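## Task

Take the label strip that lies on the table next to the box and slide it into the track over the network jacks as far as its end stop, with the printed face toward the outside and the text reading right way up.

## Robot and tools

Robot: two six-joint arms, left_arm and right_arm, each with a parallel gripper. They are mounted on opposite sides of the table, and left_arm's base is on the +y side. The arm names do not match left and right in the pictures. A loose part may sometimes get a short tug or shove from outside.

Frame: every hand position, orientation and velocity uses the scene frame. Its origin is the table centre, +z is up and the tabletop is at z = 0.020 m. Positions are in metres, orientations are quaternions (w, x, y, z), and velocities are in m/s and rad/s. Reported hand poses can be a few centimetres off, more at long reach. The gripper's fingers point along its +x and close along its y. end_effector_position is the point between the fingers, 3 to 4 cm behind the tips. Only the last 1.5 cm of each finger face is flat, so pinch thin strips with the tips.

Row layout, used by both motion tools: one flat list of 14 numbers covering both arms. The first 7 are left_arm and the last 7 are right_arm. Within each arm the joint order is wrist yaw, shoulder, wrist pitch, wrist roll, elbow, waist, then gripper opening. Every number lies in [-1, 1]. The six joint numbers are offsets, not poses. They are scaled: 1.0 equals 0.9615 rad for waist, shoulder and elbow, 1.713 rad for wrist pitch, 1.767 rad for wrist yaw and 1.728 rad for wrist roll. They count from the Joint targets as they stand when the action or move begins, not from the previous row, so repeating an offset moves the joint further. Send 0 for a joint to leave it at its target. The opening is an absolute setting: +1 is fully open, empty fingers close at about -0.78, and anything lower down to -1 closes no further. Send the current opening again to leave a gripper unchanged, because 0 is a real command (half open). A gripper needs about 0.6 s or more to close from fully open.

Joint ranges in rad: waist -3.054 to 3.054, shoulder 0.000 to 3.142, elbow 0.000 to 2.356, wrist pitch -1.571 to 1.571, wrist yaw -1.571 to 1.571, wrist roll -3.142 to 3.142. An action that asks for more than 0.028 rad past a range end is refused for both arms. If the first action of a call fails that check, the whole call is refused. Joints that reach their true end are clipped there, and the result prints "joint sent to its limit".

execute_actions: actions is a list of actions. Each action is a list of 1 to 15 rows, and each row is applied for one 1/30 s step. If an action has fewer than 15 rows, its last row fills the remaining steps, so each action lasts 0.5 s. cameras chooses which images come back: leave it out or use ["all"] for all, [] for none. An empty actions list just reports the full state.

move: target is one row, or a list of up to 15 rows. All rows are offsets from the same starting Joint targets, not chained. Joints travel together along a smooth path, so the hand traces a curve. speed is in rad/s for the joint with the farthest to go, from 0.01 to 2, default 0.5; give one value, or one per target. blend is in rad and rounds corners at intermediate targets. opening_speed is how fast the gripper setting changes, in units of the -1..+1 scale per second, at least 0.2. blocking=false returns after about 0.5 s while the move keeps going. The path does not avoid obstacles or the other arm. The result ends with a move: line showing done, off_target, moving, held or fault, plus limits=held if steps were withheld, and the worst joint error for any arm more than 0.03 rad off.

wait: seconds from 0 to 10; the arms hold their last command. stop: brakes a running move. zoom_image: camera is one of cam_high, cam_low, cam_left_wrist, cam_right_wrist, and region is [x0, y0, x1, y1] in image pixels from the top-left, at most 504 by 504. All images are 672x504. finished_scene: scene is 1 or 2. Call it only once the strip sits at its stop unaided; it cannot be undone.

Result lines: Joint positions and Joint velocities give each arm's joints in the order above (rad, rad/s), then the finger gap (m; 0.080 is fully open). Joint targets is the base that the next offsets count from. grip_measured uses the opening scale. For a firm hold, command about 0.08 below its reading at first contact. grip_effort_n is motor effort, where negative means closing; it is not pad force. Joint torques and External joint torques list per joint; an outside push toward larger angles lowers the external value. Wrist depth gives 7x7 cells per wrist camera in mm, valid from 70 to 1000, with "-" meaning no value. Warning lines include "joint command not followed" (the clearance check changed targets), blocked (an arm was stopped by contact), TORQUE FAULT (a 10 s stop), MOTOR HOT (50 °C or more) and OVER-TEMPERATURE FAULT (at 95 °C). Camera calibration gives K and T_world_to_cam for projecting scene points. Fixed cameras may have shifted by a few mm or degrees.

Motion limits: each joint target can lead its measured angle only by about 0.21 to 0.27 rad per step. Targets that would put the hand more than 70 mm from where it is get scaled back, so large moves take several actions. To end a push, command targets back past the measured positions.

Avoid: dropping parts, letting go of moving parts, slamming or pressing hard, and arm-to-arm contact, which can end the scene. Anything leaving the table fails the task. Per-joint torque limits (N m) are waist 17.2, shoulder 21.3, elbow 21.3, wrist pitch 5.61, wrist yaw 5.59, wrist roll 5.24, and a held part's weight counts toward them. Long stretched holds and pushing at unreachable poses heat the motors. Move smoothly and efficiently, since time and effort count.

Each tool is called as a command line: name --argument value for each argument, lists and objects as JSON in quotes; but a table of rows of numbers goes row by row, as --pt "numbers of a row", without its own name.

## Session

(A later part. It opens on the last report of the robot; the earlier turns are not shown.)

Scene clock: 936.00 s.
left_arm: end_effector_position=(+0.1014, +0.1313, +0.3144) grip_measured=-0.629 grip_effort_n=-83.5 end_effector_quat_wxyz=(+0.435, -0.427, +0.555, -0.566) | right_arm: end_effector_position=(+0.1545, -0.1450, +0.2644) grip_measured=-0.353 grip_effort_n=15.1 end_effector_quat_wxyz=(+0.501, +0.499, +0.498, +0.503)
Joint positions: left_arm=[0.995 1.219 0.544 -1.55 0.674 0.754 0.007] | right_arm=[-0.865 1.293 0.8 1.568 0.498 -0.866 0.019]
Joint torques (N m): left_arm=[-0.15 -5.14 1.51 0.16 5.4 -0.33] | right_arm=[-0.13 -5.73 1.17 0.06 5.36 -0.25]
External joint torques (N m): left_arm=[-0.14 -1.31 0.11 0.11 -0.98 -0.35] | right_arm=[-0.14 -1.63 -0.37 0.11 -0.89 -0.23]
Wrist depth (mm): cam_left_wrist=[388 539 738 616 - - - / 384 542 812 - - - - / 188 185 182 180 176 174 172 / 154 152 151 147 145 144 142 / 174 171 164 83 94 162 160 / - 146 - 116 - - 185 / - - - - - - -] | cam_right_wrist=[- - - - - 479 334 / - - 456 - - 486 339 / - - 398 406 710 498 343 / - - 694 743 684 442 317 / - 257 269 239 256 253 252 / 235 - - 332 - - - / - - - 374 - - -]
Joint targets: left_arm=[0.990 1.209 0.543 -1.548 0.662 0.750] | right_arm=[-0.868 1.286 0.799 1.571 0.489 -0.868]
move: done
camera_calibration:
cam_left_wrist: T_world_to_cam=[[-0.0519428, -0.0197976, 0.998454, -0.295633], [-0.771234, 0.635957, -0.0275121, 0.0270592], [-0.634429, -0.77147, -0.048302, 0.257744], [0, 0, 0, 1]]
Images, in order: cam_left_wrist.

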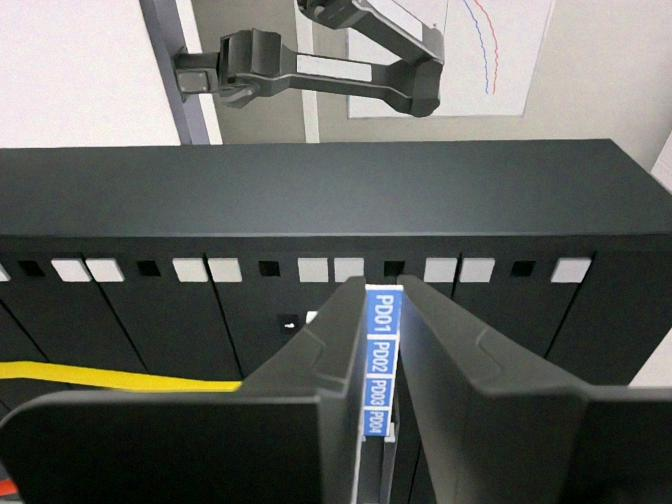

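move --target '[-0.0028,0.0000,0.0003,0.0,-0.0004,-0.0052,-0.72,0,0,0,0,0,0,-0.35]' --speed 0.03 --cameras '["cam_left_wrist"]'

zoom_image --camera "cam_left_wrist" --region '[350, 410, 410, 470]'

Scene clock: 944.93 s.
left_arm: end_effector_position=(+0.1004, +0.1306, +0.3141) grip_measured=-0.629 grip_effort_n=-83.5 end_effector_quat_wxyz=(+0.435, -0.427, +0.556, -0.565) | right_arm: end_effector_position=(+0.1545, -0.1450, +0.2644) grip_measured=-0.353 grip_effort_n=15.1 end_effector_quat_wxyz=(+0.501, +0.499, +0.498, +0.503)
Joint positions: left_arm=[0.99 1.219 0.544 -1.55 0.673 0.749 0.007] | right_arm=[-0.865 1.293 0.8 1.568 0.498 -0.866 0.019]
Joint torques (N m): left_arm=[-0.16 -5.15 1.56 0.15 5.48 -0.36] | right_arm=[-0.12 -5.71 1.17 0.03 5.42 -0.39]
External joint torques (N m): left_arm=[-0.16 -1.35 0.17 0.1 -0.88 -0.36] | right_arm=[-0.12 -1.62 -0.36 0.08 -0.79 -0.4]
Wrist depth (mm): cam_left_wrist=[392 536 730 602 - - - / 390 538 795 - - - - / 186 184 180 178 174 172 171 / 152 150 149 146 144 143 141 / 173 171 163 83 94 162 159 / - 145 - 116 - - 184 / - - - 159 - - -] | cam_right_wrist=[- - - - - 477 333 / - - 447 - - 484 338 / - - 401 403 709 500 342 / - - 693 742 687 444 315 / - 256 269 239 256 255 253 / 236 - - 334 - - - / - - - 369 - - -]
Joint targets: left_arm=[0.985 1.209 0.544 -1.548 0.662 0.745] | right_arm=[-0.868 1.286 0.799 1.571 0.489 -0.868]
move: done
camera_calibration:
cam_left_wrist: T_world_to_cam=[[-0.0514418, -0.0203716, 0.998468, -0.295376], [-0.771248, 0.635973, -0.0267596, 0.0265816], [-0.634453, -0.771443, -0.0484272, 0.256614], [0, 0, 0, 1]]
Images, in order: cam_left_wrist.

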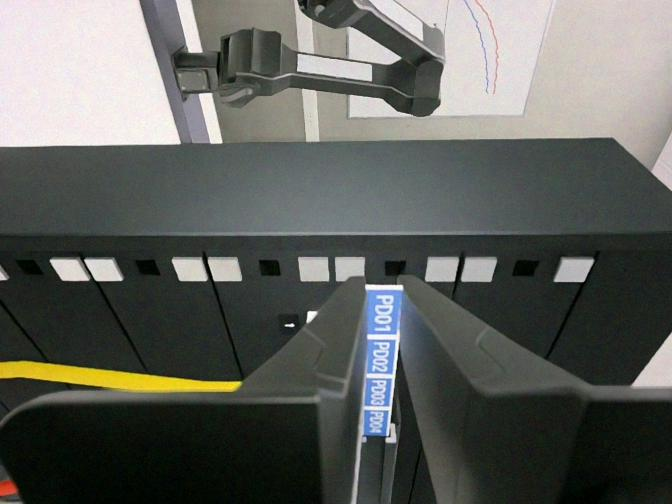

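Scaled by 8.400.

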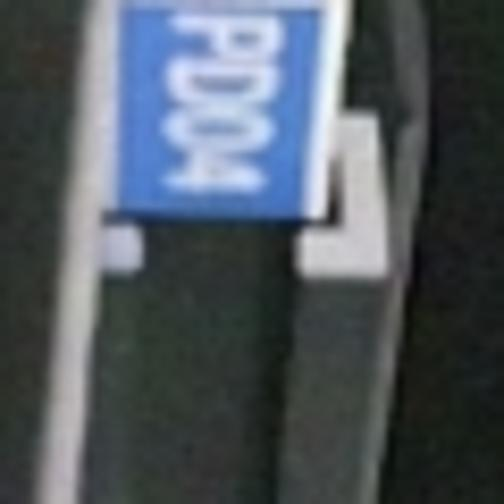

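move --target '[-0.0023,-0.0026,-0.0011,0.0,-0.0003,-0.0042,-0.72,0,0,0,0,0,0,-0.35]' --speed 0.03 --cameras '["cam_left_wrist"]'

zoom_image --camera "cam_left_wrist" --region '[350, 410, 410, 470]'

Scene clock: 959.07 s.
left_arm: end_effector_position=(+0.0994, +0.1303, +0.3145) grip_measured=-0.629 grip_effort_n=-83.5 end_effector_quat_wxyz=(+0.435, -0.427, +0.555, -0.566) | right_arm: end_effector_position=(+0.1545, -0.1450, +0.2644) grip_measured=-0.353 grip_effort_n=14.7 end_effector_quat_wxyz=(+0.501, +0.499, +0.498, +0.503)
Joint positions: left_arm=[0.986 1.217 0.542 -1.55 0.673 0.745 0.007] | right_arm=[-0.865 1.293 0.8 1.568 0.498 -0.866 0.019]
Joint torques (N m): left_arm=[-0.16 -5.14 1.53 0.16 5.51 -0.34] | right_arm=[-0.15 -5.74 1.18 0.05 5.4 -0.32]
External joint torques (N m): left_arm=[-0.16 -1.34 0.14 0.11 -0.85 -0.34] | right_arm=[-0.15 -1.67 -0.35 0.1 -0.82 -0.33]
Wrist depth (mm): cam_left_wrist=[389 546 612 603 - - - / 393 546 810 - - - - / 184 183 179 176 174 170 169 / 151 149 148 144 144 142 140 / 173 170 162 83 94 160 159 / - 144 - 116 - - 183 / - - - - - - -] | cam_right_wrist=[- - - - - 477 336 / - - 451 - - 487 336 / - - 396 408 712 495 345 / - - 414 756 686 443 315 / - 256 267 239 258 254 251 / 235 - - 335 - - - / - - - 375 - - -]
Joint targets: left_arm=[0.981 1.206 0.542 -1.548 0.662 0.741] | right_arm=[-0.868 1.286 0.799 1.571 0.489 -0.868]
move: done
camera_calibration:
cam_left_wrist: T_world_to_cam=[[-0.0519549, -0.0198085, 0.998453, -0.29587], [-0.771234, 0.635957, -0.0275146, 0.0262105], [-0.634428, -0.77147, -0.048318, 0.255784], [0, 0, 0, 1]]
Images, in order: cam_left_wrist.

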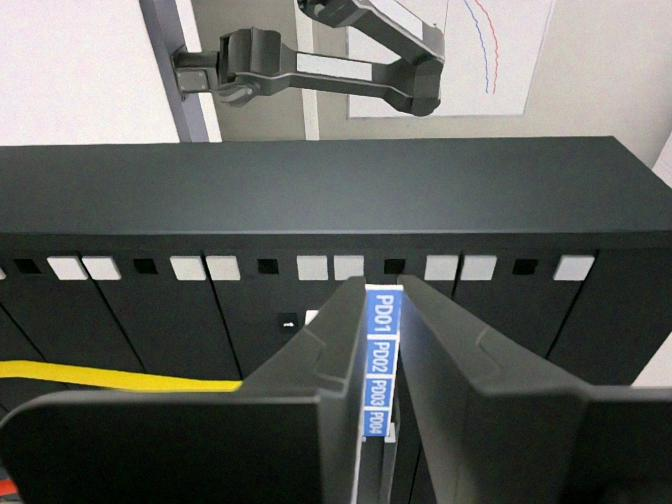

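Scaled by 8.400.

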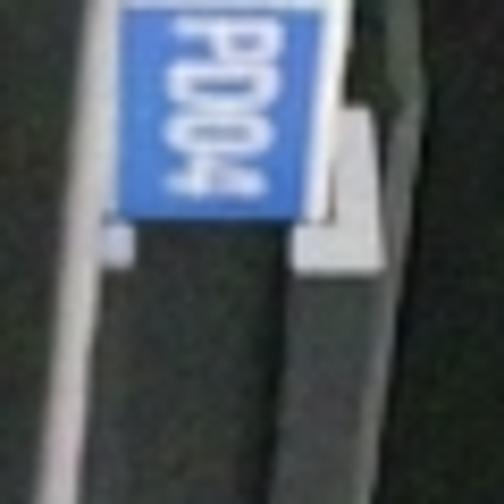

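move --target '[-0.0026,-0.0012,0.0,0.0,-0.0011,-0.0047,-0.72,0,0,0,0,0,0,-0.35]' --speed 0.03 --cameras '["cam_left_wrist"]'

zoom_image --camera "cam_left_wrist" --region '[355, 420, 405, 460]'

Scene clock: 969.90 s.
left_arm: end_effector_position=(+0.0985, +0.1298, +0.3147) grip_measured=-0.629 grip_effort_n=-83.5 end_effector_quat_wxyz=(+0.435, -0.427, +0.555, -0.566) | right_arm: end_effector_position=(+0.1545, -0.1450, +0.2644) grip_measured=-0.353 grip_effort_n=14.7 end_effector_quat_wxyz=(+0.501, +0.499, +0.498, +0.503)
Joint positions: left_arm=[0.981 1.215 0.542 -1.55 0.672 0.741 0.007] | right_arm=[-0.865 1.293 0.8 1.568 0.498 -0.866 0.019]
Joint torques (N m): left_arm=[-0.19 -5.14 1.51 0.16 5.44 -0.33] | right_arm=[-0.14 -5.69 1.17 0.04 5.41 -0.35]
External joint torques (N m): left_arm=[-0.18 -1.37 0.13 0.11 -0.89 -0.35] | right_arm=[-0.14 -1.61 -0.37 0.1 -0.81 -0.33]
Wrist depth (mm): cam_left_wrist=[389 541 603 609 - - - / 390 537 809 - - - - / 182 179 176 174 170 168 166 / 148 148 146 143 142 141 140 / 172 170 162 83 93 160 159 / - 143 - 116 - - 183 / - - - - - - -] | cam_right_wrist=[- - - - - 479 334 / - - 448 - - 486 337 / - - 400 406 715 500 342 / - - 409 734 685 443 317 / - 257 267 239 258 256 252 / 234 - - 333 - - - / - - - 370 - - -]
Joint targets: left_arm=[0.976 1.205 0.542 -1.548 0.661 0.736] | right_arm=[-0.868 1.286 0.799 1.571 0.489 -0.868]
move: done
camera_calibration:
cam_left_wrist: T_world_to_cam=[[-0.0524642, -0.019242, 0.998437, -0.296143], [-0.771219, 0.635942, -0.0282688, 0.0260609], [-0.634404, -0.771497, -0.0482039, 0.254725], [0, 0, 0, 1]]
Images, in order: cam_left_wrist.

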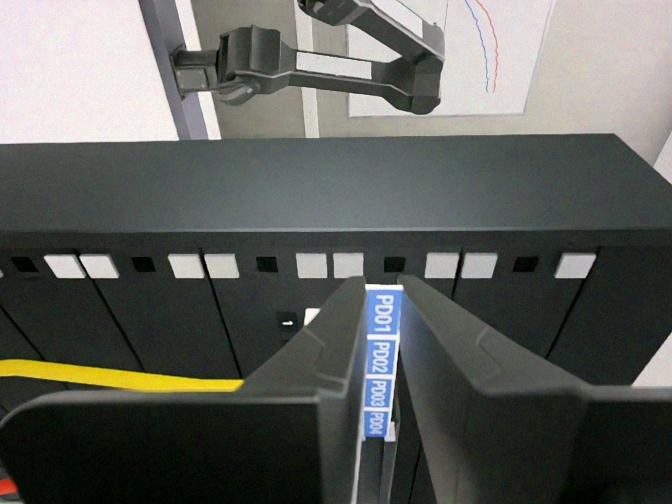

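Scaled by 10.080.

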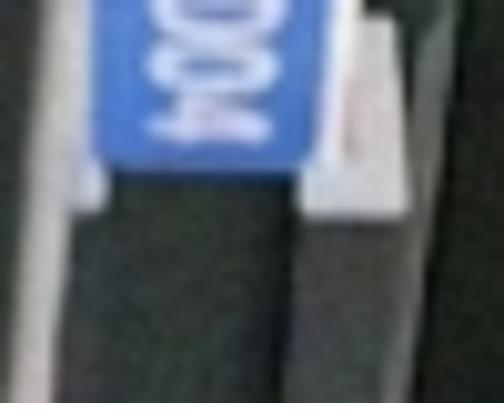

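move --target '[-0.0042,-0.0046,-0.001,0.0,-0.0030,-0.0077,-0.72,0,0,0,0,0,0,-0.35]' --speed 0.03 --cameras '["cam_left_wrist"]'

zoom_image --camera "cam_left_wrist" --region '[355, 405, 405, 455]'

Scene clock: 981.60 s.
left_arm: end_effector_position=(+0.0966, +0.1295, +0.3146) grip_measured=-0.629 grip_effort_n=-83.5 end_effector_quat_wxyz=(+0.435, -0.427, +0.555, -0.566) | right_arm: end_effector_position=(+0.1545, -0.1450, +0.2644) grip_measured=-0.353 grip_effort_n=15.1 end_effector_quat_wxyz=(+0.501, +0.499, +0.498, +0.503)
Joint positions: left_arm=[0.974 1.211 0.54 -1.55 0.669 0.734 0.007] | right_arm=[-0.865 1.293 0.8 1.568 0.498 -0.866 0.019]
Joint torques (N m): left_arm=[-0.2 -5.04 1.53 0.17 5.46 -0.39] | right_arm=[-0.14 -5.78 1.19 0.06 5.43 -0.31]
External joint torques (N m): left_arm=[-0.2 -1.29 0.14 0.12 -0.88 -0.38] | right_arm=[-0.14 -1.74 -0.33 0.11 -0.74 -0.32]
Wrist depth (mm): cam_left_wrist=[392 547 611 604 - - - / 394 535 692 - - - - / 177 175 173 170 168 164 163 / 147 148 145 142 142 141 140 / 171 169 162 83 94 160 159 / - 141 - 116 - - 182 / - - - - - - -] | cam_right_wrist=[- - - - - 479 334 / - - 451 - - 488 340 / - - 397 412 698 500 344 / - - 412 742 687 446 318 / - 258 269 238 259 254 252 / 235 - - 333 - - - / - - - 373 - - -]
Joint targets: left_arm=[0.969 1.201 0.540 -1.548 0.658 0.729] | right_arm=[-0.868 1.286 0.799 1.571 0.489 -0.868]
move: done
camera_calibration:
cam_left_wrist: T_world_to_cam=[[-0.0524698, -0.0192469, 0.998437, -0.29619], [-0.771219, 0.635942, -0.02827, 0.0247923], [-0.634404, -0.771497, -0.0482113, 0.253294], [0, 0, 0, 1]]
Images, in order: cam_left_wrist.

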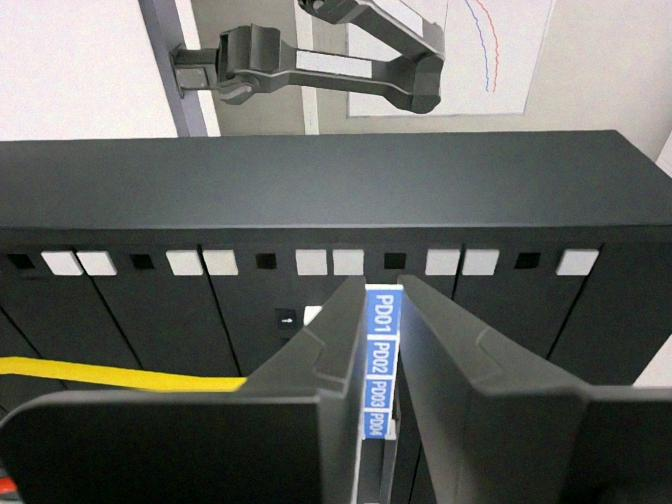

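Scaled by 10.080.

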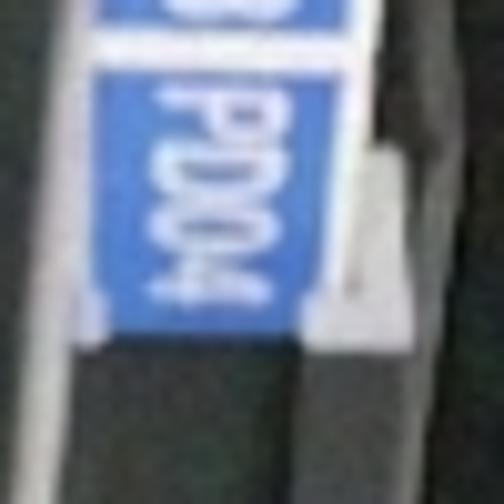

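move --target '[-0.0016,-0.0071,-0.0016,0.0,-0.0043,-0.0029,-0.72,0,0,0,0,0,0,-0.35]' --speed 0.03 --cameras '["cam_left_wrist"]'

zoom_image --camera "cam_left_wrist" --region '[355, 405, 405, 455]'

zoom_image --camera "cam_left_wrist" --region '[345, 275, 415, 445]'

Scene clock: 1002.43 s.
left_arm: end_effector_position=(+0.0950, +0.1300, +0.3145) grip_measured=-0.629 grip_effort_n=-83.5 end_effector_quat_wxyz=(+0.435, -0.427, +0.555, -0.566) | right_arm: end_effector_position=(+0.1545, -0.1450, +0.2644) grip_measured=-0.353 grip_effort_n=14.7 end_effector_quat_wxyz=(+0.501, +0.499, +0.498, +0.503)
Joint positions: left_arm=[0.971 1.204 0.538 -1.55 0.665 0.73 0.007] | right_arm=[-0.865 1.293 0.8 1.568 0.498 -0.866 0.019]
Joint torques (N m): left_arm=[-0.17 -5 1.52 0.16 5.46 -0.32] | right_arm=[-0.14 -5.7 1.16 0.05 5.4 -0.31]
External joint torques (N m): left_arm=[-0.17 -1.2 0.1 0.11 -0.98 -0.32] | right_arm=[-0.14 -1.6 -0.38 0.1 -0.85 -0.32]
Wrist depth (mm): cam_left_wrist=[388 549 605 610 - - - / 390 510 679 - 664 - - / 175 172 169 168 165 162 160 / 148 148 145 143 141 140 139 / 172 170 162 83 93 161 159 / - - - 116 - - 183 / - - - - - - -] | cam_right_wrist=[- - - - - 476 337 / - - 452 - - 481 339 / - - 398 407 708 489 340 / - - 401 743 680 438 318 / - 256 268 238 258 255 252 / 235 - - 334 - - - / - - - 372 - - -]
Joint targets: left_arm=[0.966 1.194 0.538 -1.548 0.654 0.726] | right_arm=[-0.868 1.286 0.799 1.571 0.489 -0.868]
move: done
camera_calibration:
cam_left_wrist: T_world_to_cam=[[-0.0522241, -0.0195379, 0.998444, -0.296132], [-0.771226, 0.63595, -0.0278948, 0.0231265], [-0.634415, -0.771483, -0.0482801, 0.252757], [0, 0, 0, 1]]
Images, in order: cam_left_wrist.

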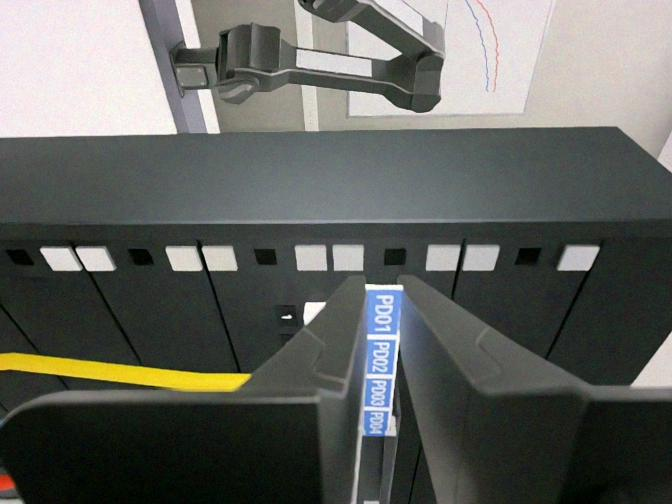

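Scaled by 10.080.

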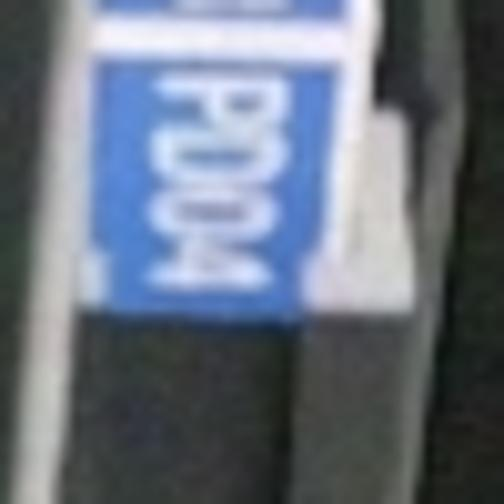

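Scaled by 2.965.

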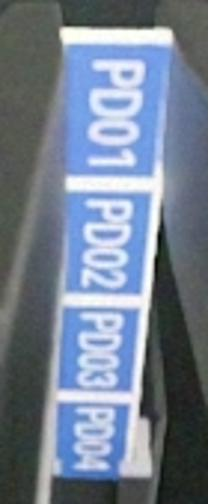

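zoom_image --camera "cam_left_wrist" --region '[358, 425, 400, 445]'

Scaled by 12.000.

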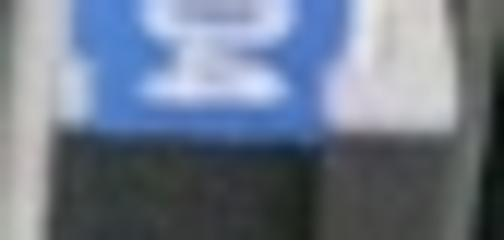

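move --target '[-0.0054,-0.0092,-0.002,0.0,-0.0056,-0.01,-0.72,0,0,0,0,0,0,-0.35]' --speed 0.04 --cameras '["cam_left_wrist"]'

zoom_image --camera "cam_left_wrist" --region '[355, 395, 405, 445]'

zoom_image --camera "cam_left_wrist" --region '[358, 425, 400, 445]'

Scene clock: 1028.20 s.
left_arm: end_effector_position=(+0.0921, +0.1301, +0.3146) grip_measured=-0.629 grip_effort_n=-83.5 end_effector_quat_wxyz=(+0.435, -0.427, +0.555, -0.566) | right_arm: end_effector_position=(+0.1545, -0.1450, +0.2644) grip_measured=-0.353 grip_effort_n=15.1 end_effector_quat_wxyz=(+0.501, +0.499, +0.498, +0.503)
Joint positions: left_arm=[0.961 1.195 0.534 -1.55 0.66 0.721 0.007] | right_arm=[-0.865 1.293 0.8 1.568 0.498 -0.866 0.019]
Joint torques (N m): left_arm=[-0.17 -4.93 1.54 0.16 5.47 -0.37] | right_arm=[-0.14 -5.76 1.17 0.05 5.42 -0.35]
External joint torques (N m): left_arm=[-0.17 -1.26 0.14 0.11 -0.91 -0.37] | right_arm=[-0.15 -1.71 -0.36 0.1 -0.79 -0.33]
Wrist depth (mm): cam_left_wrist=[389 543 585 600 607 - - / 390 509 675 - 642 - - / 168 166 155 161 158 155 153 / 144 144 141 139 139 137 136 / 171 169 162 83 93 161 159 / - 140 - 116 - - 184 / - - - - - - -] | cam_right_wrist=[- - - - - 479 335 / - - - - - 488 338 / - - 396 412 713 498 345 / - - 400 738 684 442 318 / - 256 268 237 258 256 252 / 235 - - 334 - - - / - - - 372 - - -]
Joint targets: left_arm=[0.956 1.185 0.534 -1.548 0.648 0.716] | right_arm=[-0.868 1.286 0.799 1.571 0.489 -0.868]
move: done
camera_calibration:
cam_left_wrist: T_world_to_cam=[[-0.0524805, -0.019256, 0.998436, -0.296398], [-0.771219, 0.635942, -0.0282725, 0.0209214], [-0.634403, -0.771497, -0.0482252, 0.250904], [0, 0, 0, 1]]
Images, in order: cam_left_wrist.

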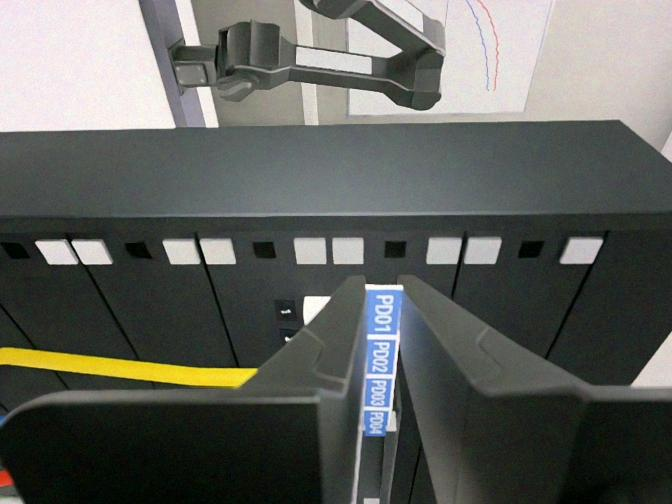

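Scaled by 10.080.

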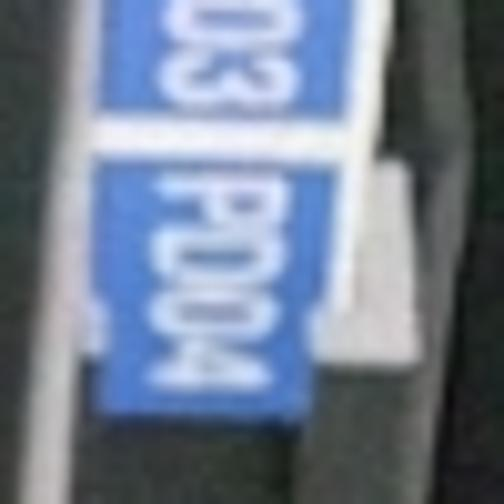

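Scaled by 12.000.

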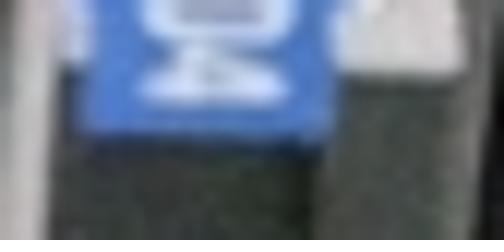

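move --target '[-0.0116,-0.0179,-0.0042,0.0,-0.0104,-0.0212,-0.72,0,0,0,0,0,0,-0.35]' --speed 0.04 --cameras '["cam_left_wrist"]'

zoom_image --camera "cam_left_wrist" --region '[350, 360, 430, 450]'

Scene clock: 1037.43 s.
left_arm: end_effector_position=(+0.0861, +0.1300, +0.3148) grip_measured=-0.629 grip_effort_n=-83.5 end_effector_quat_wxyz=(+0.435, -0.427, +0.555, -0.566) | right_arm: end_effector_position=(+0.1545, -0.1450, +0.2644) grip_measured=-0.353 grip_effort_n=14.7 end_effector_quat_wxyz=(+0.501, +0.499, +0.498, +0.503)
Joint positions: left_arm=[0.941 1.178 0.527 -1.55 0.65 0.7 0.007] | right_arm=[-0.865 1.293 0.8 1.568 0.498 -0.866 0.019]
Joint torques (N m): left_arm=[-0.18 -4.91 1.55 0.16 5.49 -0.35] | right_arm=[-0.13 -5.77 1.18 0.06 5.4 -0.33]
External joint torques (N m): left_arm=[-0.18 -1.38 0.16 0.11 -0.85 -0.35] | right_arm=[-0.14 -1.65 -0.36 0.11 -0.83 -0.31]
Wrist depth (mm): cam_left_wrist=[389 542 579 601 611 - - / 372 513 584 617 609 - - / 164 155 151 148 153 143 141 / 145 144 142 140 139 138 136 / 165 168 163 83 94 160 159 / - 191 - 116 87 - 184 / - - - 158 - - -] | cam_right_wrist=[- - - - - 477 334 / - - - - - 482 340 / - - 407 426 708 495 344 / - - 407 748 684 441 315 / - 257 269 239 258 256 252 / 235 - - 334 - - - / - - - 375 - - -]
Joint targets: left_arm=[0.936 1.168 0.527 -1.548 0.638 0.696] | right_arm=[-0.868 1.286 0.799 1.571 0.489 -0.868]
move: done
camera_calibration:
cam_left_wrist: T_world_to_cam=[[-0.0527372, -0.0189741, 0.998428, -0.296887], [-0.771212, 0.635934, -0.0286503, 0.0164938], [-0.634391, -0.77151, -0.0481705, 0.247039], [0, 0, 0, 1]]
Images, in order: cam_left_wrist.

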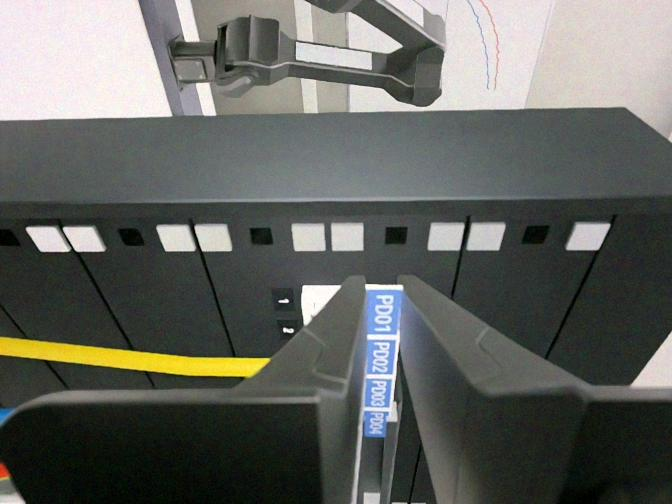

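Scaled by 5.600.

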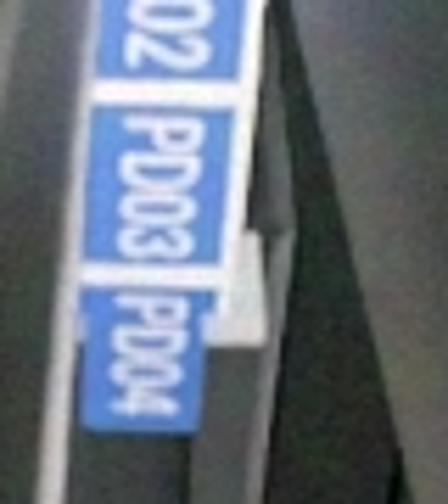

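move --target '[-0.0159,-0.0236,-0.0058,0.0,-0.0133,-0.0292,-0.72,0,0,0,0,0,0,-0.35]' --speed 0.05 --cameras '["cam_left_wrist"]'

zoom_image --camera "cam_left_wrist" --region '[350, 360, 430, 450]'

Scene clock: 1053.10 s.
left_arm: end_effector_position=(+0.0783, +0.1299, +0.3148) grip_measured=-0.629 grip_effort_n=-83.5 end_effector_quat_wxyz=(+0.435, -0.427, +0.555, -0.566) | right_arm: end_effector_position=(+0.1545, -0.1450, +0.2644) grip_measured=-0.353 grip_effort_n=14.7 end_effector_quat_wxyz=(+0.501, +0.499, +0.498, +0.503)
Joint positions: left_arm=[0.913 1.155 0.517 -1.55 0.637 0.673 0.007] | right_arm=[-0.865 1.293 0.8 1.568 0.498 -0.866 0.019]
Joint torques (N m): left_arm=[-0.2 -4.58 1.57 0.15 5.52 -0.35] | right_arm=[-0.14 -5.75 1.18 0.05 5.43 -0.28]
External joint torques (N m): left_arm=[-0.19 -1.11 0.14 0.1 -0.94 -0.37] | right_arm=[-0.14 -1.74 -0.33 0.11 -0.72 -0.26]
Wrist depth (mm): cam_left_wrist=[390 543 566 597 599 - - / 194 189 185 181 175 173 169 / 147 145 136 134 131 129 127 / 145 144 142 140 139 138 136 / 171 163 161 83 94 161 160 / - - - 116 87 - 184 / - - - 157 - - -] | cam_right_wrist=[- - - - - 476 333 / - - - - - 485 338 / - - 401 414 704 492 342 / - - 373 441 679 442 315 / - 257 269 238 258 255 252 / 236 - - 333 - - - / - - - 373 - - -]
Joint targets: left_arm=[0.908 1.145 0.517 -1.548 0.625 0.668] | right_arm=[-0.868 1.286 0.799 1.571 0.489 -0.868]
move: done
camera_calibration:
cam_left_wrist: T_world_to_cam=[[-0.0527454, -0.0190064, 0.998427, -0.297317], [-0.771454, 0.63564, -0.0286545, 0.0105444], [-0.634096, -0.771752, -0.0481896, 0.242056], [0, 0, 0, 1]]
Images, in order: cam_left_wrist.

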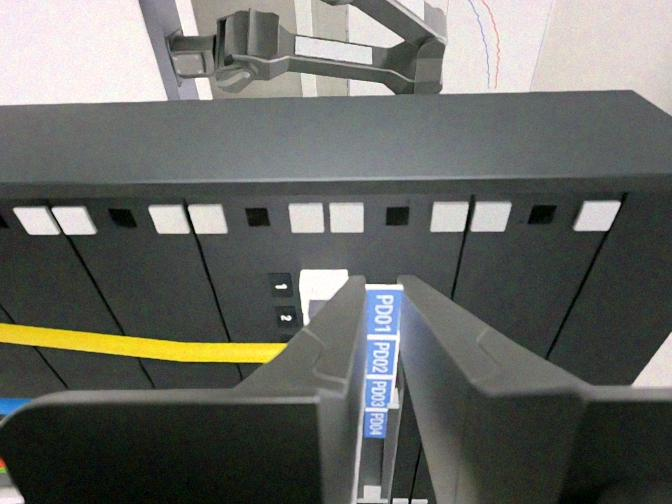

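Scaled by 5.600.

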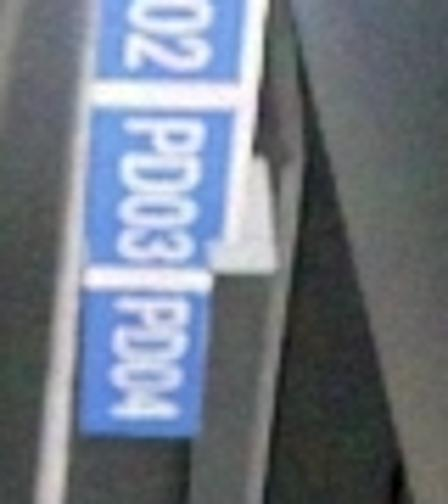

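move --target '[-0.0160,-0.0246,-0.0064,0.0,-0.0133,-0.0294,-0.72,0,0,0,0,0,0,-0.35]' --speed 0.05 --cameras '["cam_left_wrist"]'

zoom_image --camera "cam_left_wrist" --region '[350, 360, 430, 450]'

Scene clock: 1061.80 s.
left_arm: end_effector_position=(+0.0703, +0.1302, +0.3149) grip_measured=-0.629 grip_effort_n=-83.5 end_effector_quat_wxyz=(+0.435, -0.427, +0.555, -0.566) | right_arm: end_effector_position=(+0.1545, -0.1450, +0.2644) grip_measured=-0.353 grip_effort_n=14.7 end_effector_quat_wxyz=(+0.501, +0.499, +0.498, +0.503)
Joint positions: left_arm=[0.885 1.131 0.506 -1.55 0.624 0.645 0.007] | right_arm=[-0.865 1.293 0.8 1.568 0.498 -0.866 0.019]
Joint torques (N m): left_arm=[-0.17 -4.45 1.57 0.16 5.56 -0.38] | right_arm=[-0.16 -5.69 1.17 0.05 5.35 -0.32]
External joint torques (N m): left_arm=[-0.17 -1.17 0.14 0.11 -0.88 -0.36] | right_arm=[-0.16 -1.64 -0.35 0.1 -0.82 -0.33]
Wrist depth (mm): cam_left_wrist=[388 537 563 605 603 - - / 171 168 161 160 155 153 150 / 130 129 130 126 123 123 122 / 146 144 142 137 140 138 136 / 167 164 158 83 94 161 160 / - - - 116 87 - 184 / - - - 159 - - -] | cam_right_wrist=[- - - - - 479 335 / - - - - - 484 340 / - - 407 - 703 498 344 / - - 404 434 689 444 316 / - 257 268 238 259 254 252 / 236 - - 334 - - - / - - - 375 - - -]
Joint targets: left_arm=[0.880 1.121 0.506 -1.548 0.613 0.640] | right_arm=[-0.868 1.286 0.799 1.571 0.489 -0.868]
move: done
camera_calibration:
cam_left_wrist: T_world_to_cam=[[-0.0527614, -0.0190183, 0.998426, -0.297823], [-0.771453, 0.63564, -0.0286593, 0.00426824], [-0.634095, -0.771751, -0.048209, 0.237202], [0, 0, 0, 1]]
Images, in order: cam_left_wrist.

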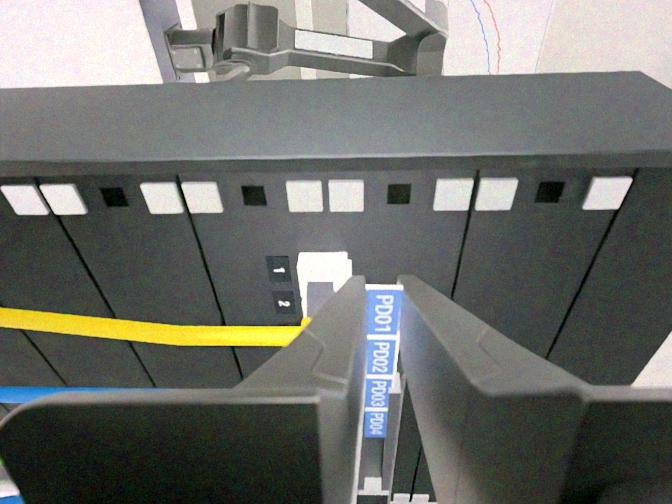

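Scaled by 5.600.

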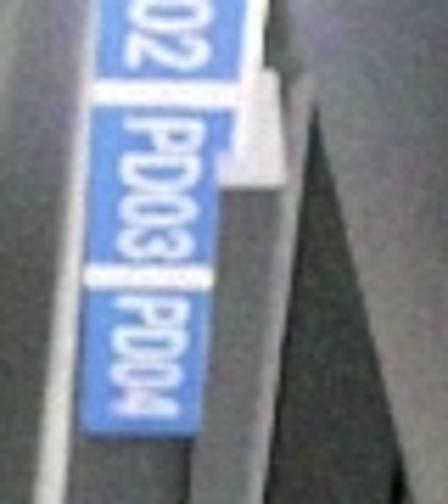

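move --target '[-0.0170,-0.0232,-0.0062,0.0,-0.0121,-0.0312,-0.72,0,0,0,0,0,0,-0.35]' --speed 0.05 --cameras '["cam_left_wrist"]'

zoom_image --camera "cam_left_wrist" --region '[350, 340, 430, 440]'

Scene clock: 1069.47 s.
left_arm: end_effector_position=(+0.0624, +0.1303, +0.3148) grip_measured=-0.629 grip_effort_n=-83.5 end_effector_quat_wxyz=(+0.436, -0.427, +0.555, -0.566) | right_arm: end_effector_position=(+0.1545, -0.1450, +0.2644) grip_measured=-0.353 grip_effort_n=15.1 end_effector_quat_wxyz=(+0.501, +0.499, +0.498, +0.503)
Joint positions: left_arm=[0.855 1.109 0.495 -1.55 0.612 0.615 0.007] | right_arm=[-0.865 1.293 0.8 1.568 0.498 -0.866 0.019]
Joint torques (N m): left_arm=[-0.18 -4.25 1.63 0.16 5.62 -0.46] | right_arm=[-0.14 -5.63 1.17 0.05 5.43 -0.33]
External joint torques (N m): left_arm=[-0.18 -1.11 0.19 0.11 -0.82 -0.46] | right_arm=[-0.15 -1.55 -0.35 0.1 -0.74 -0.31]
Wrist depth (mm): cam_left_wrist=[387 534 553 573 540 - - / 149 147 142 137 135 134 130 / 125 124 128 126 119 121 119 / 145 144 142 134 140 138 137 / 178 160 119 83 93 161 159 / - - - 116 87 - 184 / - - - 158 - - -] | cam_right_wrist=[- - - - - 475 334 / - - - - - 486 338 / - - 413 675 708 495 343 / - - 411 420 674 446 318 / - 256 268 239 258 254 251 / 235 - - 334 - - - / - - - 372 - - -]
Joint targets: left_arm=[0.850 1.099 0.495 -1.548 0.601 0.610] | right_arm=[-0.868 1.286 0.799 1.571 0.489 -0.868]
move: done
camera_calibration:
cam_left_wrist: T_world_to_cam=[[-0.0525578, -0.0193658, 0.99843, -0.298153], [-0.771701, 0.635355, -0.0282992, -0.00194432], [-0.63381, -0.771977, -0.0483375, 0.232332], [0, 0, 0, 1]]
Images, in order: cam_left_wrist.

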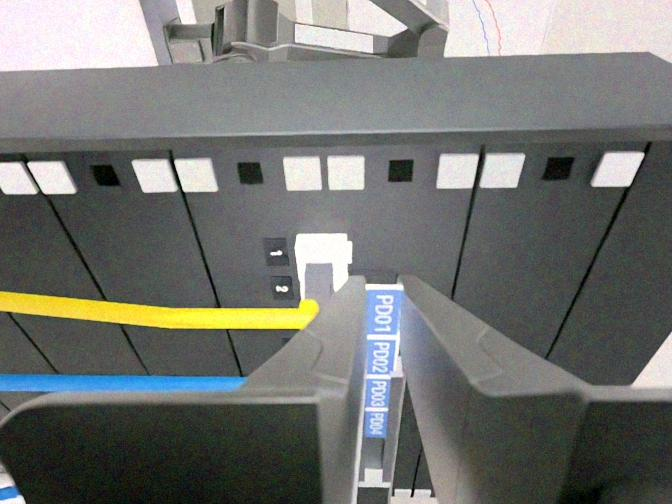

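Scaled by 5.040.

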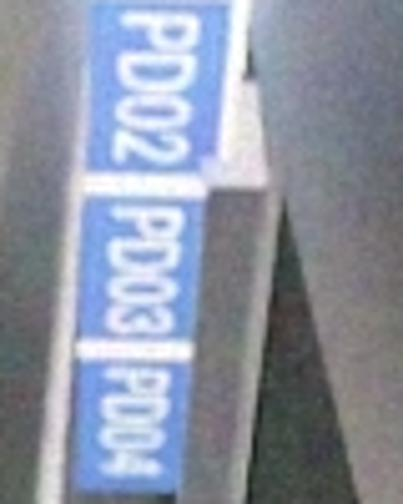

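move --target '[-0.0134,-0.0163,-0.0045,0.0,-0.0082,-0.0246,-0.72,0,0,0,0,0,0,-0.35]' --speed 0.04 --cameras '["cam_left_wrist"]'

zoom_image --camera "cam_left_wrist" --region '[350, 340, 430, 440]'

Scene clock: 1077.63 s.
left_arm: end_effector_position=(+0.0567, +0.1303, +0.3148) grip_measured=-0.629 grip_effort_n=-83.5 end_effector_quat_wxyz=(+0.436, -0.427, +0.555, -0.566) | right_arm: end_effector_position=(+0.1545, -0.1450, +0.2644) grip_measured=-0.353 grip_effort_n=15.1 end_effector_quat_wxyz=(+0.501, +0.499, +0.498, +0.503)
Joint positions: left_arm=[0.831 1.093 0.487 -1.55 0.604 0.592 0.007] | right_arm=[-0.865 1.293 0.8 1.568 0.498 -0.866 0.019]
Joint torques (N m): left_arm=[-0.18 -4.22 1.65 0.15 5.7 -0.54] | right_arm=[-0.14 -5.68 1.18 0.06 5.36 -0.31]
External joint torques (N m): left_arm=[-0.18 -1.13 0.2 0.1 -0.77 -0.54] | right_arm=[-0.13 -1.57 -0.36 0.11 -0.87 -0.34]
Wrist depth (mm): cam_left_wrist=[388 508 537 569 504 - - / 144 132 129 123 122 120 116 / 127 123 127 124 120 121 119 / 146 145 142 133 140 138 137 / 173 171 158 91 94 161 159 / - - - 116 87 - 184 / - - - 157 - - -] | cam_right_wrist=[- - - - - 477 336 / - - - - - 482 340 / - - 412 - 714 490 343 / - - 407 421 680 443 318 / - 255 268 239 257 254 252 / 236 - - 334 - - - / - - - 372 - - -]
Joint targets: left_arm=[0.826 1.083 0.488 -1.548 0.593 0.586] | right_arm=[-0.868 1.286 0.799 1.571 0.489 -0.868]
move: done
camera_calibration:
cam_left_wrist: T_world_to_cam=[[-0.0525644, -0.0194201, 0.998429, -0.298391], [-0.772185, 0.634767, -0.0283067, -0.00630492], [-0.63322, -0.77246, -0.0483621, 0.228743], [0, 0, 0, 1]]
Images, in order: cam_left_wrist.

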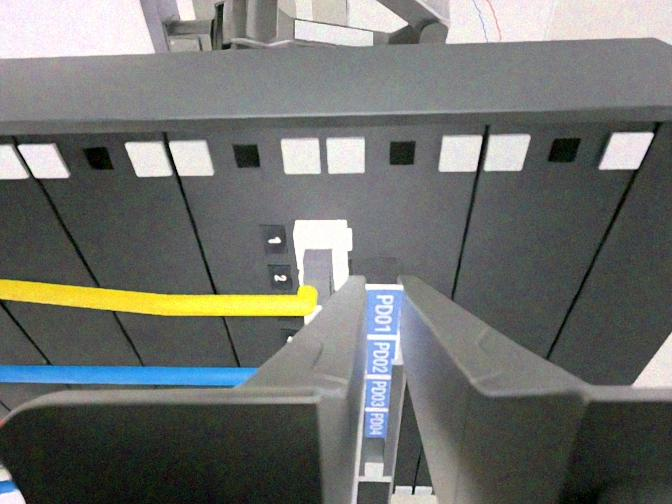

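Scaled by 5.040.

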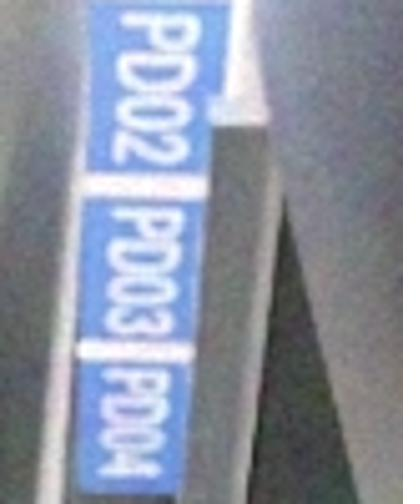

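move --target '[-0.0067,-0.0080,-0.0022,0.0,-0.0040,-0.0123,-0.72,0,0,0,0,0,0,-0.35]' --speed 0.03 --cameras '["cam_left_wrist"]'

zoom_image --camera "cam_left_wrist" --region '[340, 270, 420, 370]'

Scene clock: 1083.60 s.
left_arm: end_effector_position=(+0.0539, +0.1304, +0.3148) grip_measured=-0.629 grip_effort_n=-83.5 end_effector_quat_wxyz=(+0.436, -0.427, +0.555, -0.565) | right_arm: end_effector_position=(+0.1545, -0.1450, +0.2644) grip_measured=-0.353 grip_effort_n=14.7 end_effector_quat_wxyz=(+0.501, +0.499, +0.498, +0.503)
Joint positions: left_arm=[0.819 1.085 0.483 -1.55 0.6 0.581 0.007] | right_arm=[-0.865 1.293 0.8 1.568 0.498 -0.866 0.019]
Joint torques (N m): left_arm=[-0.19 -4.11 1.65 0.15 5.74 -0.52] | right_arm=[-0.13 -5.75 1.17 0.07 5.37 -0.36]
External joint torques (N m): left_arm=[-0.19 -1.03 0.19 0.1 -0.77 -0.51] | right_arm=[-0.13 -1.72 -0.35 0.13 -0.81 -0.37]
Wrist depth (mm): cam_left_wrist=[375 476 532 568 500 172 165 / - 124 128 116 122 112 111 / 127 126 128 124 120 121 119 / 142 144 143 133 140 138 137 / 173 171 167 91 93 161 159 / - 138 - 116 87 - 183 / - - - 154 - - -] | cam_right_wrist=[- - - - - 475 334 / - - - - - 480 338 / - - 418 - 702 495 341 / - - 406 427 681 443 317 / - 256 268 239 258 256 251 / 236 - - 334 - - - / - - - 371 - - -]
Joint targets: left_arm=[0.814 1.076 0.484 -1.548 0.590 0.574] | right_arm=[-0.868 1.286 0.799 1.571 0.489 -0.868]
move: done
camera_calibration:
cam_left_wrist: T_world_to_cam=[[-0.0525608, -0.0194673, 0.998428, -0.298575], [-0.772669, 0.634178, -0.0283108, -0.00837601], [-0.63263, -0.772942, -0.0483747, 0.22705], [0, 0, 0, 1]]
Images, in order: cam_left_wrist.

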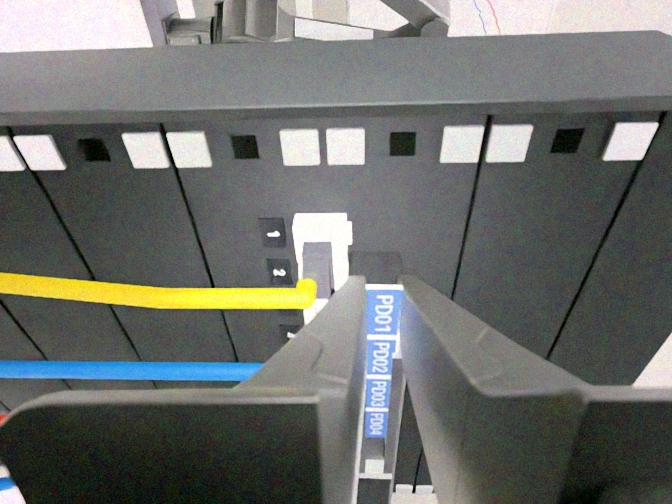

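Scaled by 5.040.

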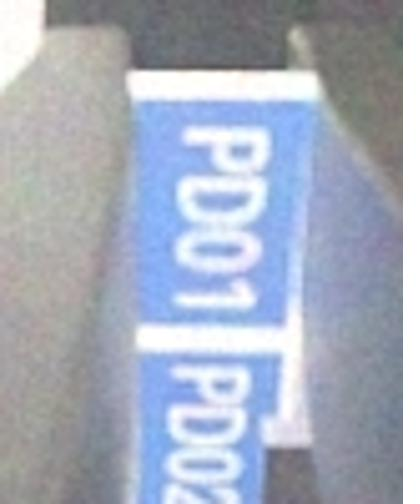

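zoom_image --camera "cam_left_wrist" --region '[240, 200, 400, 340]'

execute_actions --actions '[]' --cameras '["cam_high", "cam_low", "cam_right_wrist"]'

Scaled by 3.150.

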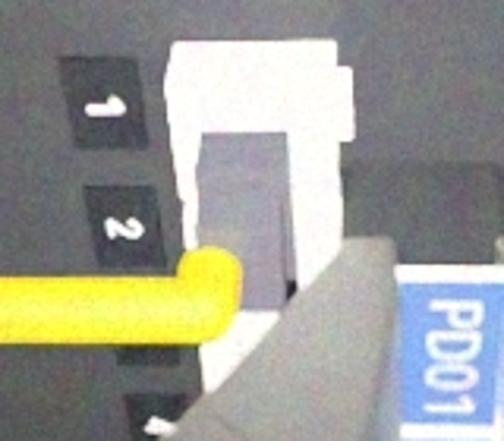

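Scene clock: 1107.27 s.
left_arm: end_effector_position=(+0.0538, +0.1304, +0.3148) grip_measured=-0.629 grip_effort_n=-83.5 end_effector_quat_wxyz=(+0.436, -0.427, +0.555, -0.565) | right_arm: end_effector_position=(+0.1545, -0.1450, +0.2644) grip_measured=-0.353 grip_effort_n=15.1 end_effector_quat_wxyz=(+0.501, +0.499, +0.498, +0.503)
Joint names: [wrist yaw, shoulder, wrist pitch, wrist roll, elbow, waist]
Joint positions: left_arm=[0.819 1.084 0.483 -1.55 0.6 0.58 0.007] | right_arm=[-0.865 1.293 0.8 1.568 0.498 -0.866 0.019]
Joint velocities: within noise
Joint torques (N m): left_arm=[-0.17 -4.04 1.67 0.15 5.72 -0.49] | right_arm=[-0.15 -5.7 1.17 0.06 5.41 -0.36]
External joint torques (N m): left_arm=[-0.17 -0.97 0.2 0.1 -0.84 -0.5] | right_arm=[-0.15 -1.63 -0.35 0.11 -0.77 -0.32]
Motor temperatures (°C): left_arm=[25 26 39 24 33 22] | right_arm=[24 27 37 26 28 23]
Heat: left arm: hottest wrist pitch 39 °C (+0.0 °C/min); right arm: hottest wrist pitch 37 °C (+0.0 °C/min).
Wrist depth (mm): cam_left_wrist=[371 478 533 568 494 173 166 / - 124 128 116 122 112 112 / 127 126 128 124 120 121 120 / 142 144 143 132 140 139 137 / 173 171 168 91 94 161 159 / - 138 - 116 87 - 183 / - - - 154 - - -] | cam_right_wrist=[- - - - - 474 333 / - - - - - 480 338 / - - 415 - 706 492 343 / - - 402 423 670 441 317 / - 256 269 240 259 254 252 / 236 - - 334 - - - / - - - 373 - - -]
Joint targets: left_arm=[0.814 1.076 0.484 -1.548 0.589 0.574] | right_arm=[-0.868 1.286 0.799 1.571 0.489 -0.868]
Tool commands: left_gripper/opening=-0.72 right_gripper/opening=-0.35
camera_calibration:
cam_right_wrist: T_world_to_cam=[[-0.0277935, -0.0536203, -0.998175, 0.266616], [-0.922518, -0.38317, 0.0462702, 0.0990734], [-0.384951, 0.92212, -0.0388161, 0.280242], [0, 0, 0, 1]] pos_world=[0.206687, -0.206158, 0.272423]
Images, in order (width x height): cam_high 672x504, cam_low 672x504, cam_right_wrist 672x504.

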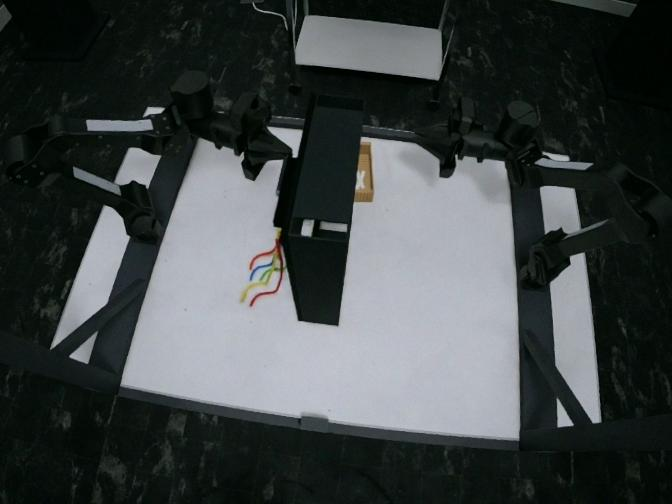

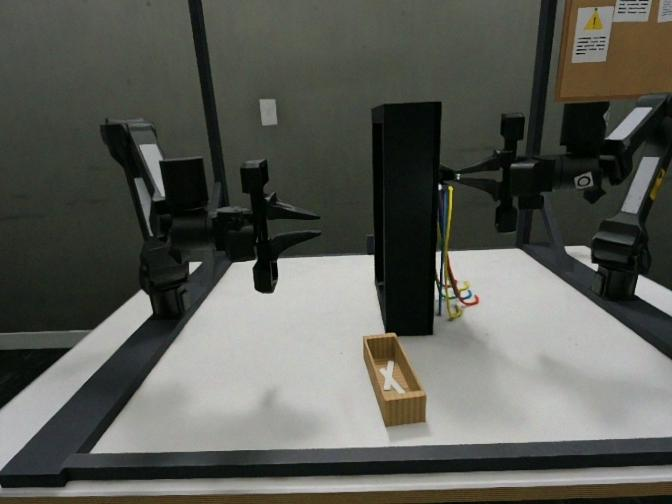

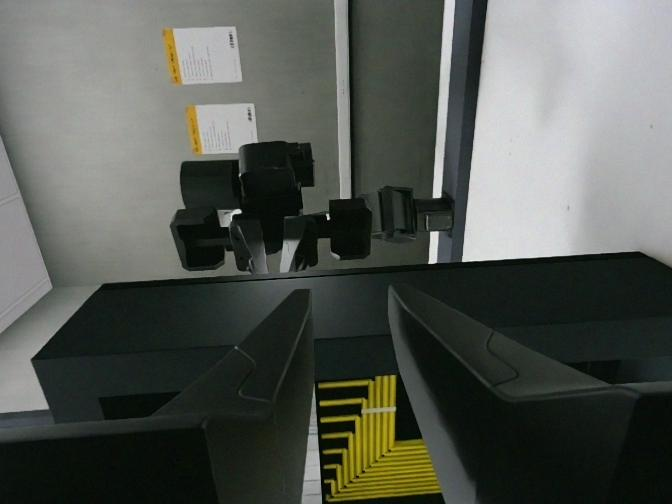

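zoom_image --camera "cam_low" --region '[420, 140, 520, 220]'

Scaled by 5.040.

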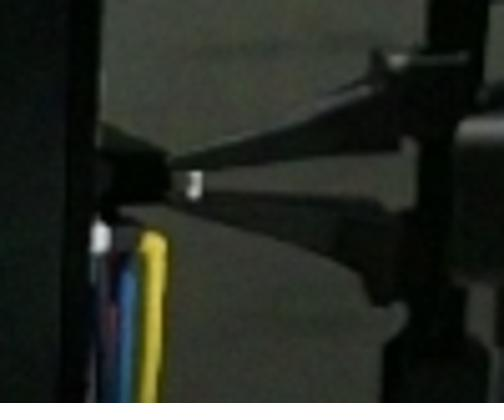

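move --target '[-0.0068,-0.0078,-0.0022,0.0,-0.0037,-0.0125,-0.72,0,0,0,0,0,0,-0.35]' --speed 0.03 --cameras '["cam_left_wrist"]'

zoom_image --camera "cam_left_wrist" --region '[340, 270, 420, 370]'

Scene clock: 1124.33 s.
left_arm: end_effector_position=(+0.0511, +0.1304, +0.3148) grip_measured=-0.629 grip_effort_n=-83.5 end_effector_quat_wxyz=(+0.436, -0.427, +0.555, -0.565) | right_arm: end_effector_position=(+0.1545, -0.1450, +0.2644) grip_measured=-0.353 grip_effort_n=15.1 end_effector_quat_wxyz=(+0.501, +0.499, +0.498, +0.503)
Joint positions: left_arm=[0.807 1.077 0.479 -1.55 0.596 0.569 0.007] | right_arm=[-0.865 1.293 0.8 1.568 0.498 -0.866 0.019]
Joint torques (N m): left_arm=[-0.18 -4.01 1.68 0.16 5.72 -0.55] | right_arm=[-0.13 -5.73 1.17 0.06 5.39 -0.35]
External joint torques (N m): left_arm=[-0.18 -1.02 0.22 0.11 -0.79 -0.55] | right_arm=[-0.13 -1.67 -0.35 0.11 -0.8 -0.34]
Wrist depth (mm): cam_left_wrist=[371 480 531 173 166 - 154 / 127 117 116 113 116 111 109 / 127 126 128 124 120 121 120 / 142 144 143 132 140 138 137 / 173 172 167 91 94 161 160 / - 135 - 116 87 - 184 / - - - 153 - - -] | cam_right_wrist=[- - - - - 477 332 / - - - - - 484 342 / - - 414 - 709 497 340 / - - 418 426 681 440 317 / - 258 267 239 258 255 250 / 234 - - 335 - - - / - - - 370 - - -]
Joint targets: left_arm=[0.802 1.068 0.480 -1.548 0.586 0.562] | right_arm=[-0.868 1.286 0.799 1.571 0.489 -0.868]
move: done
camera_calibration:
cam_left_wrist: T_world_to_cam=[[-0.0525643, -0.0194941, 0.998427, -0.298701], [-0.77291, 0.633883, -0.028315, -0.0105031], [-0.632334, -0.773183, -0.0483868, 0.225339], [0, 0, 0, 1]]
Images, in order: cam_left_wrist.

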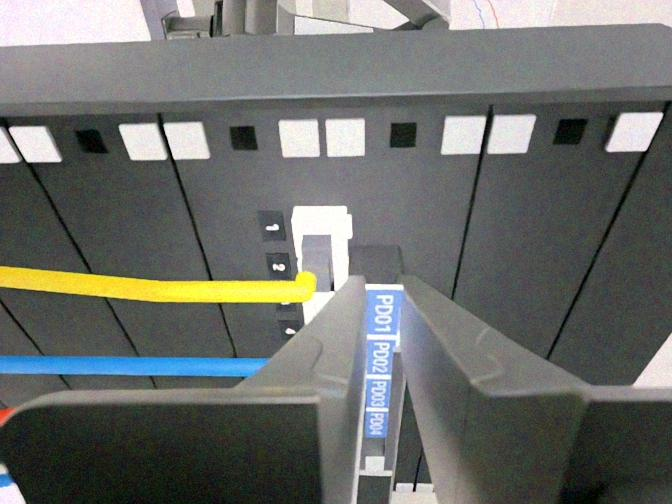

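Scaled by 5.040.

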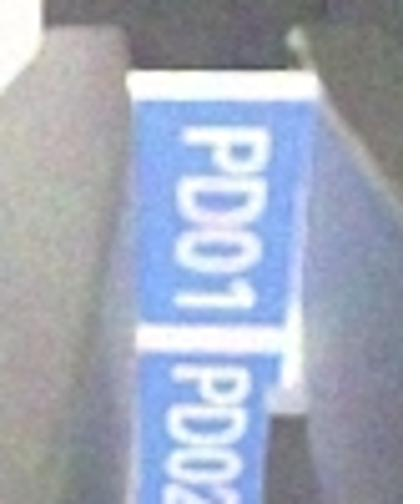

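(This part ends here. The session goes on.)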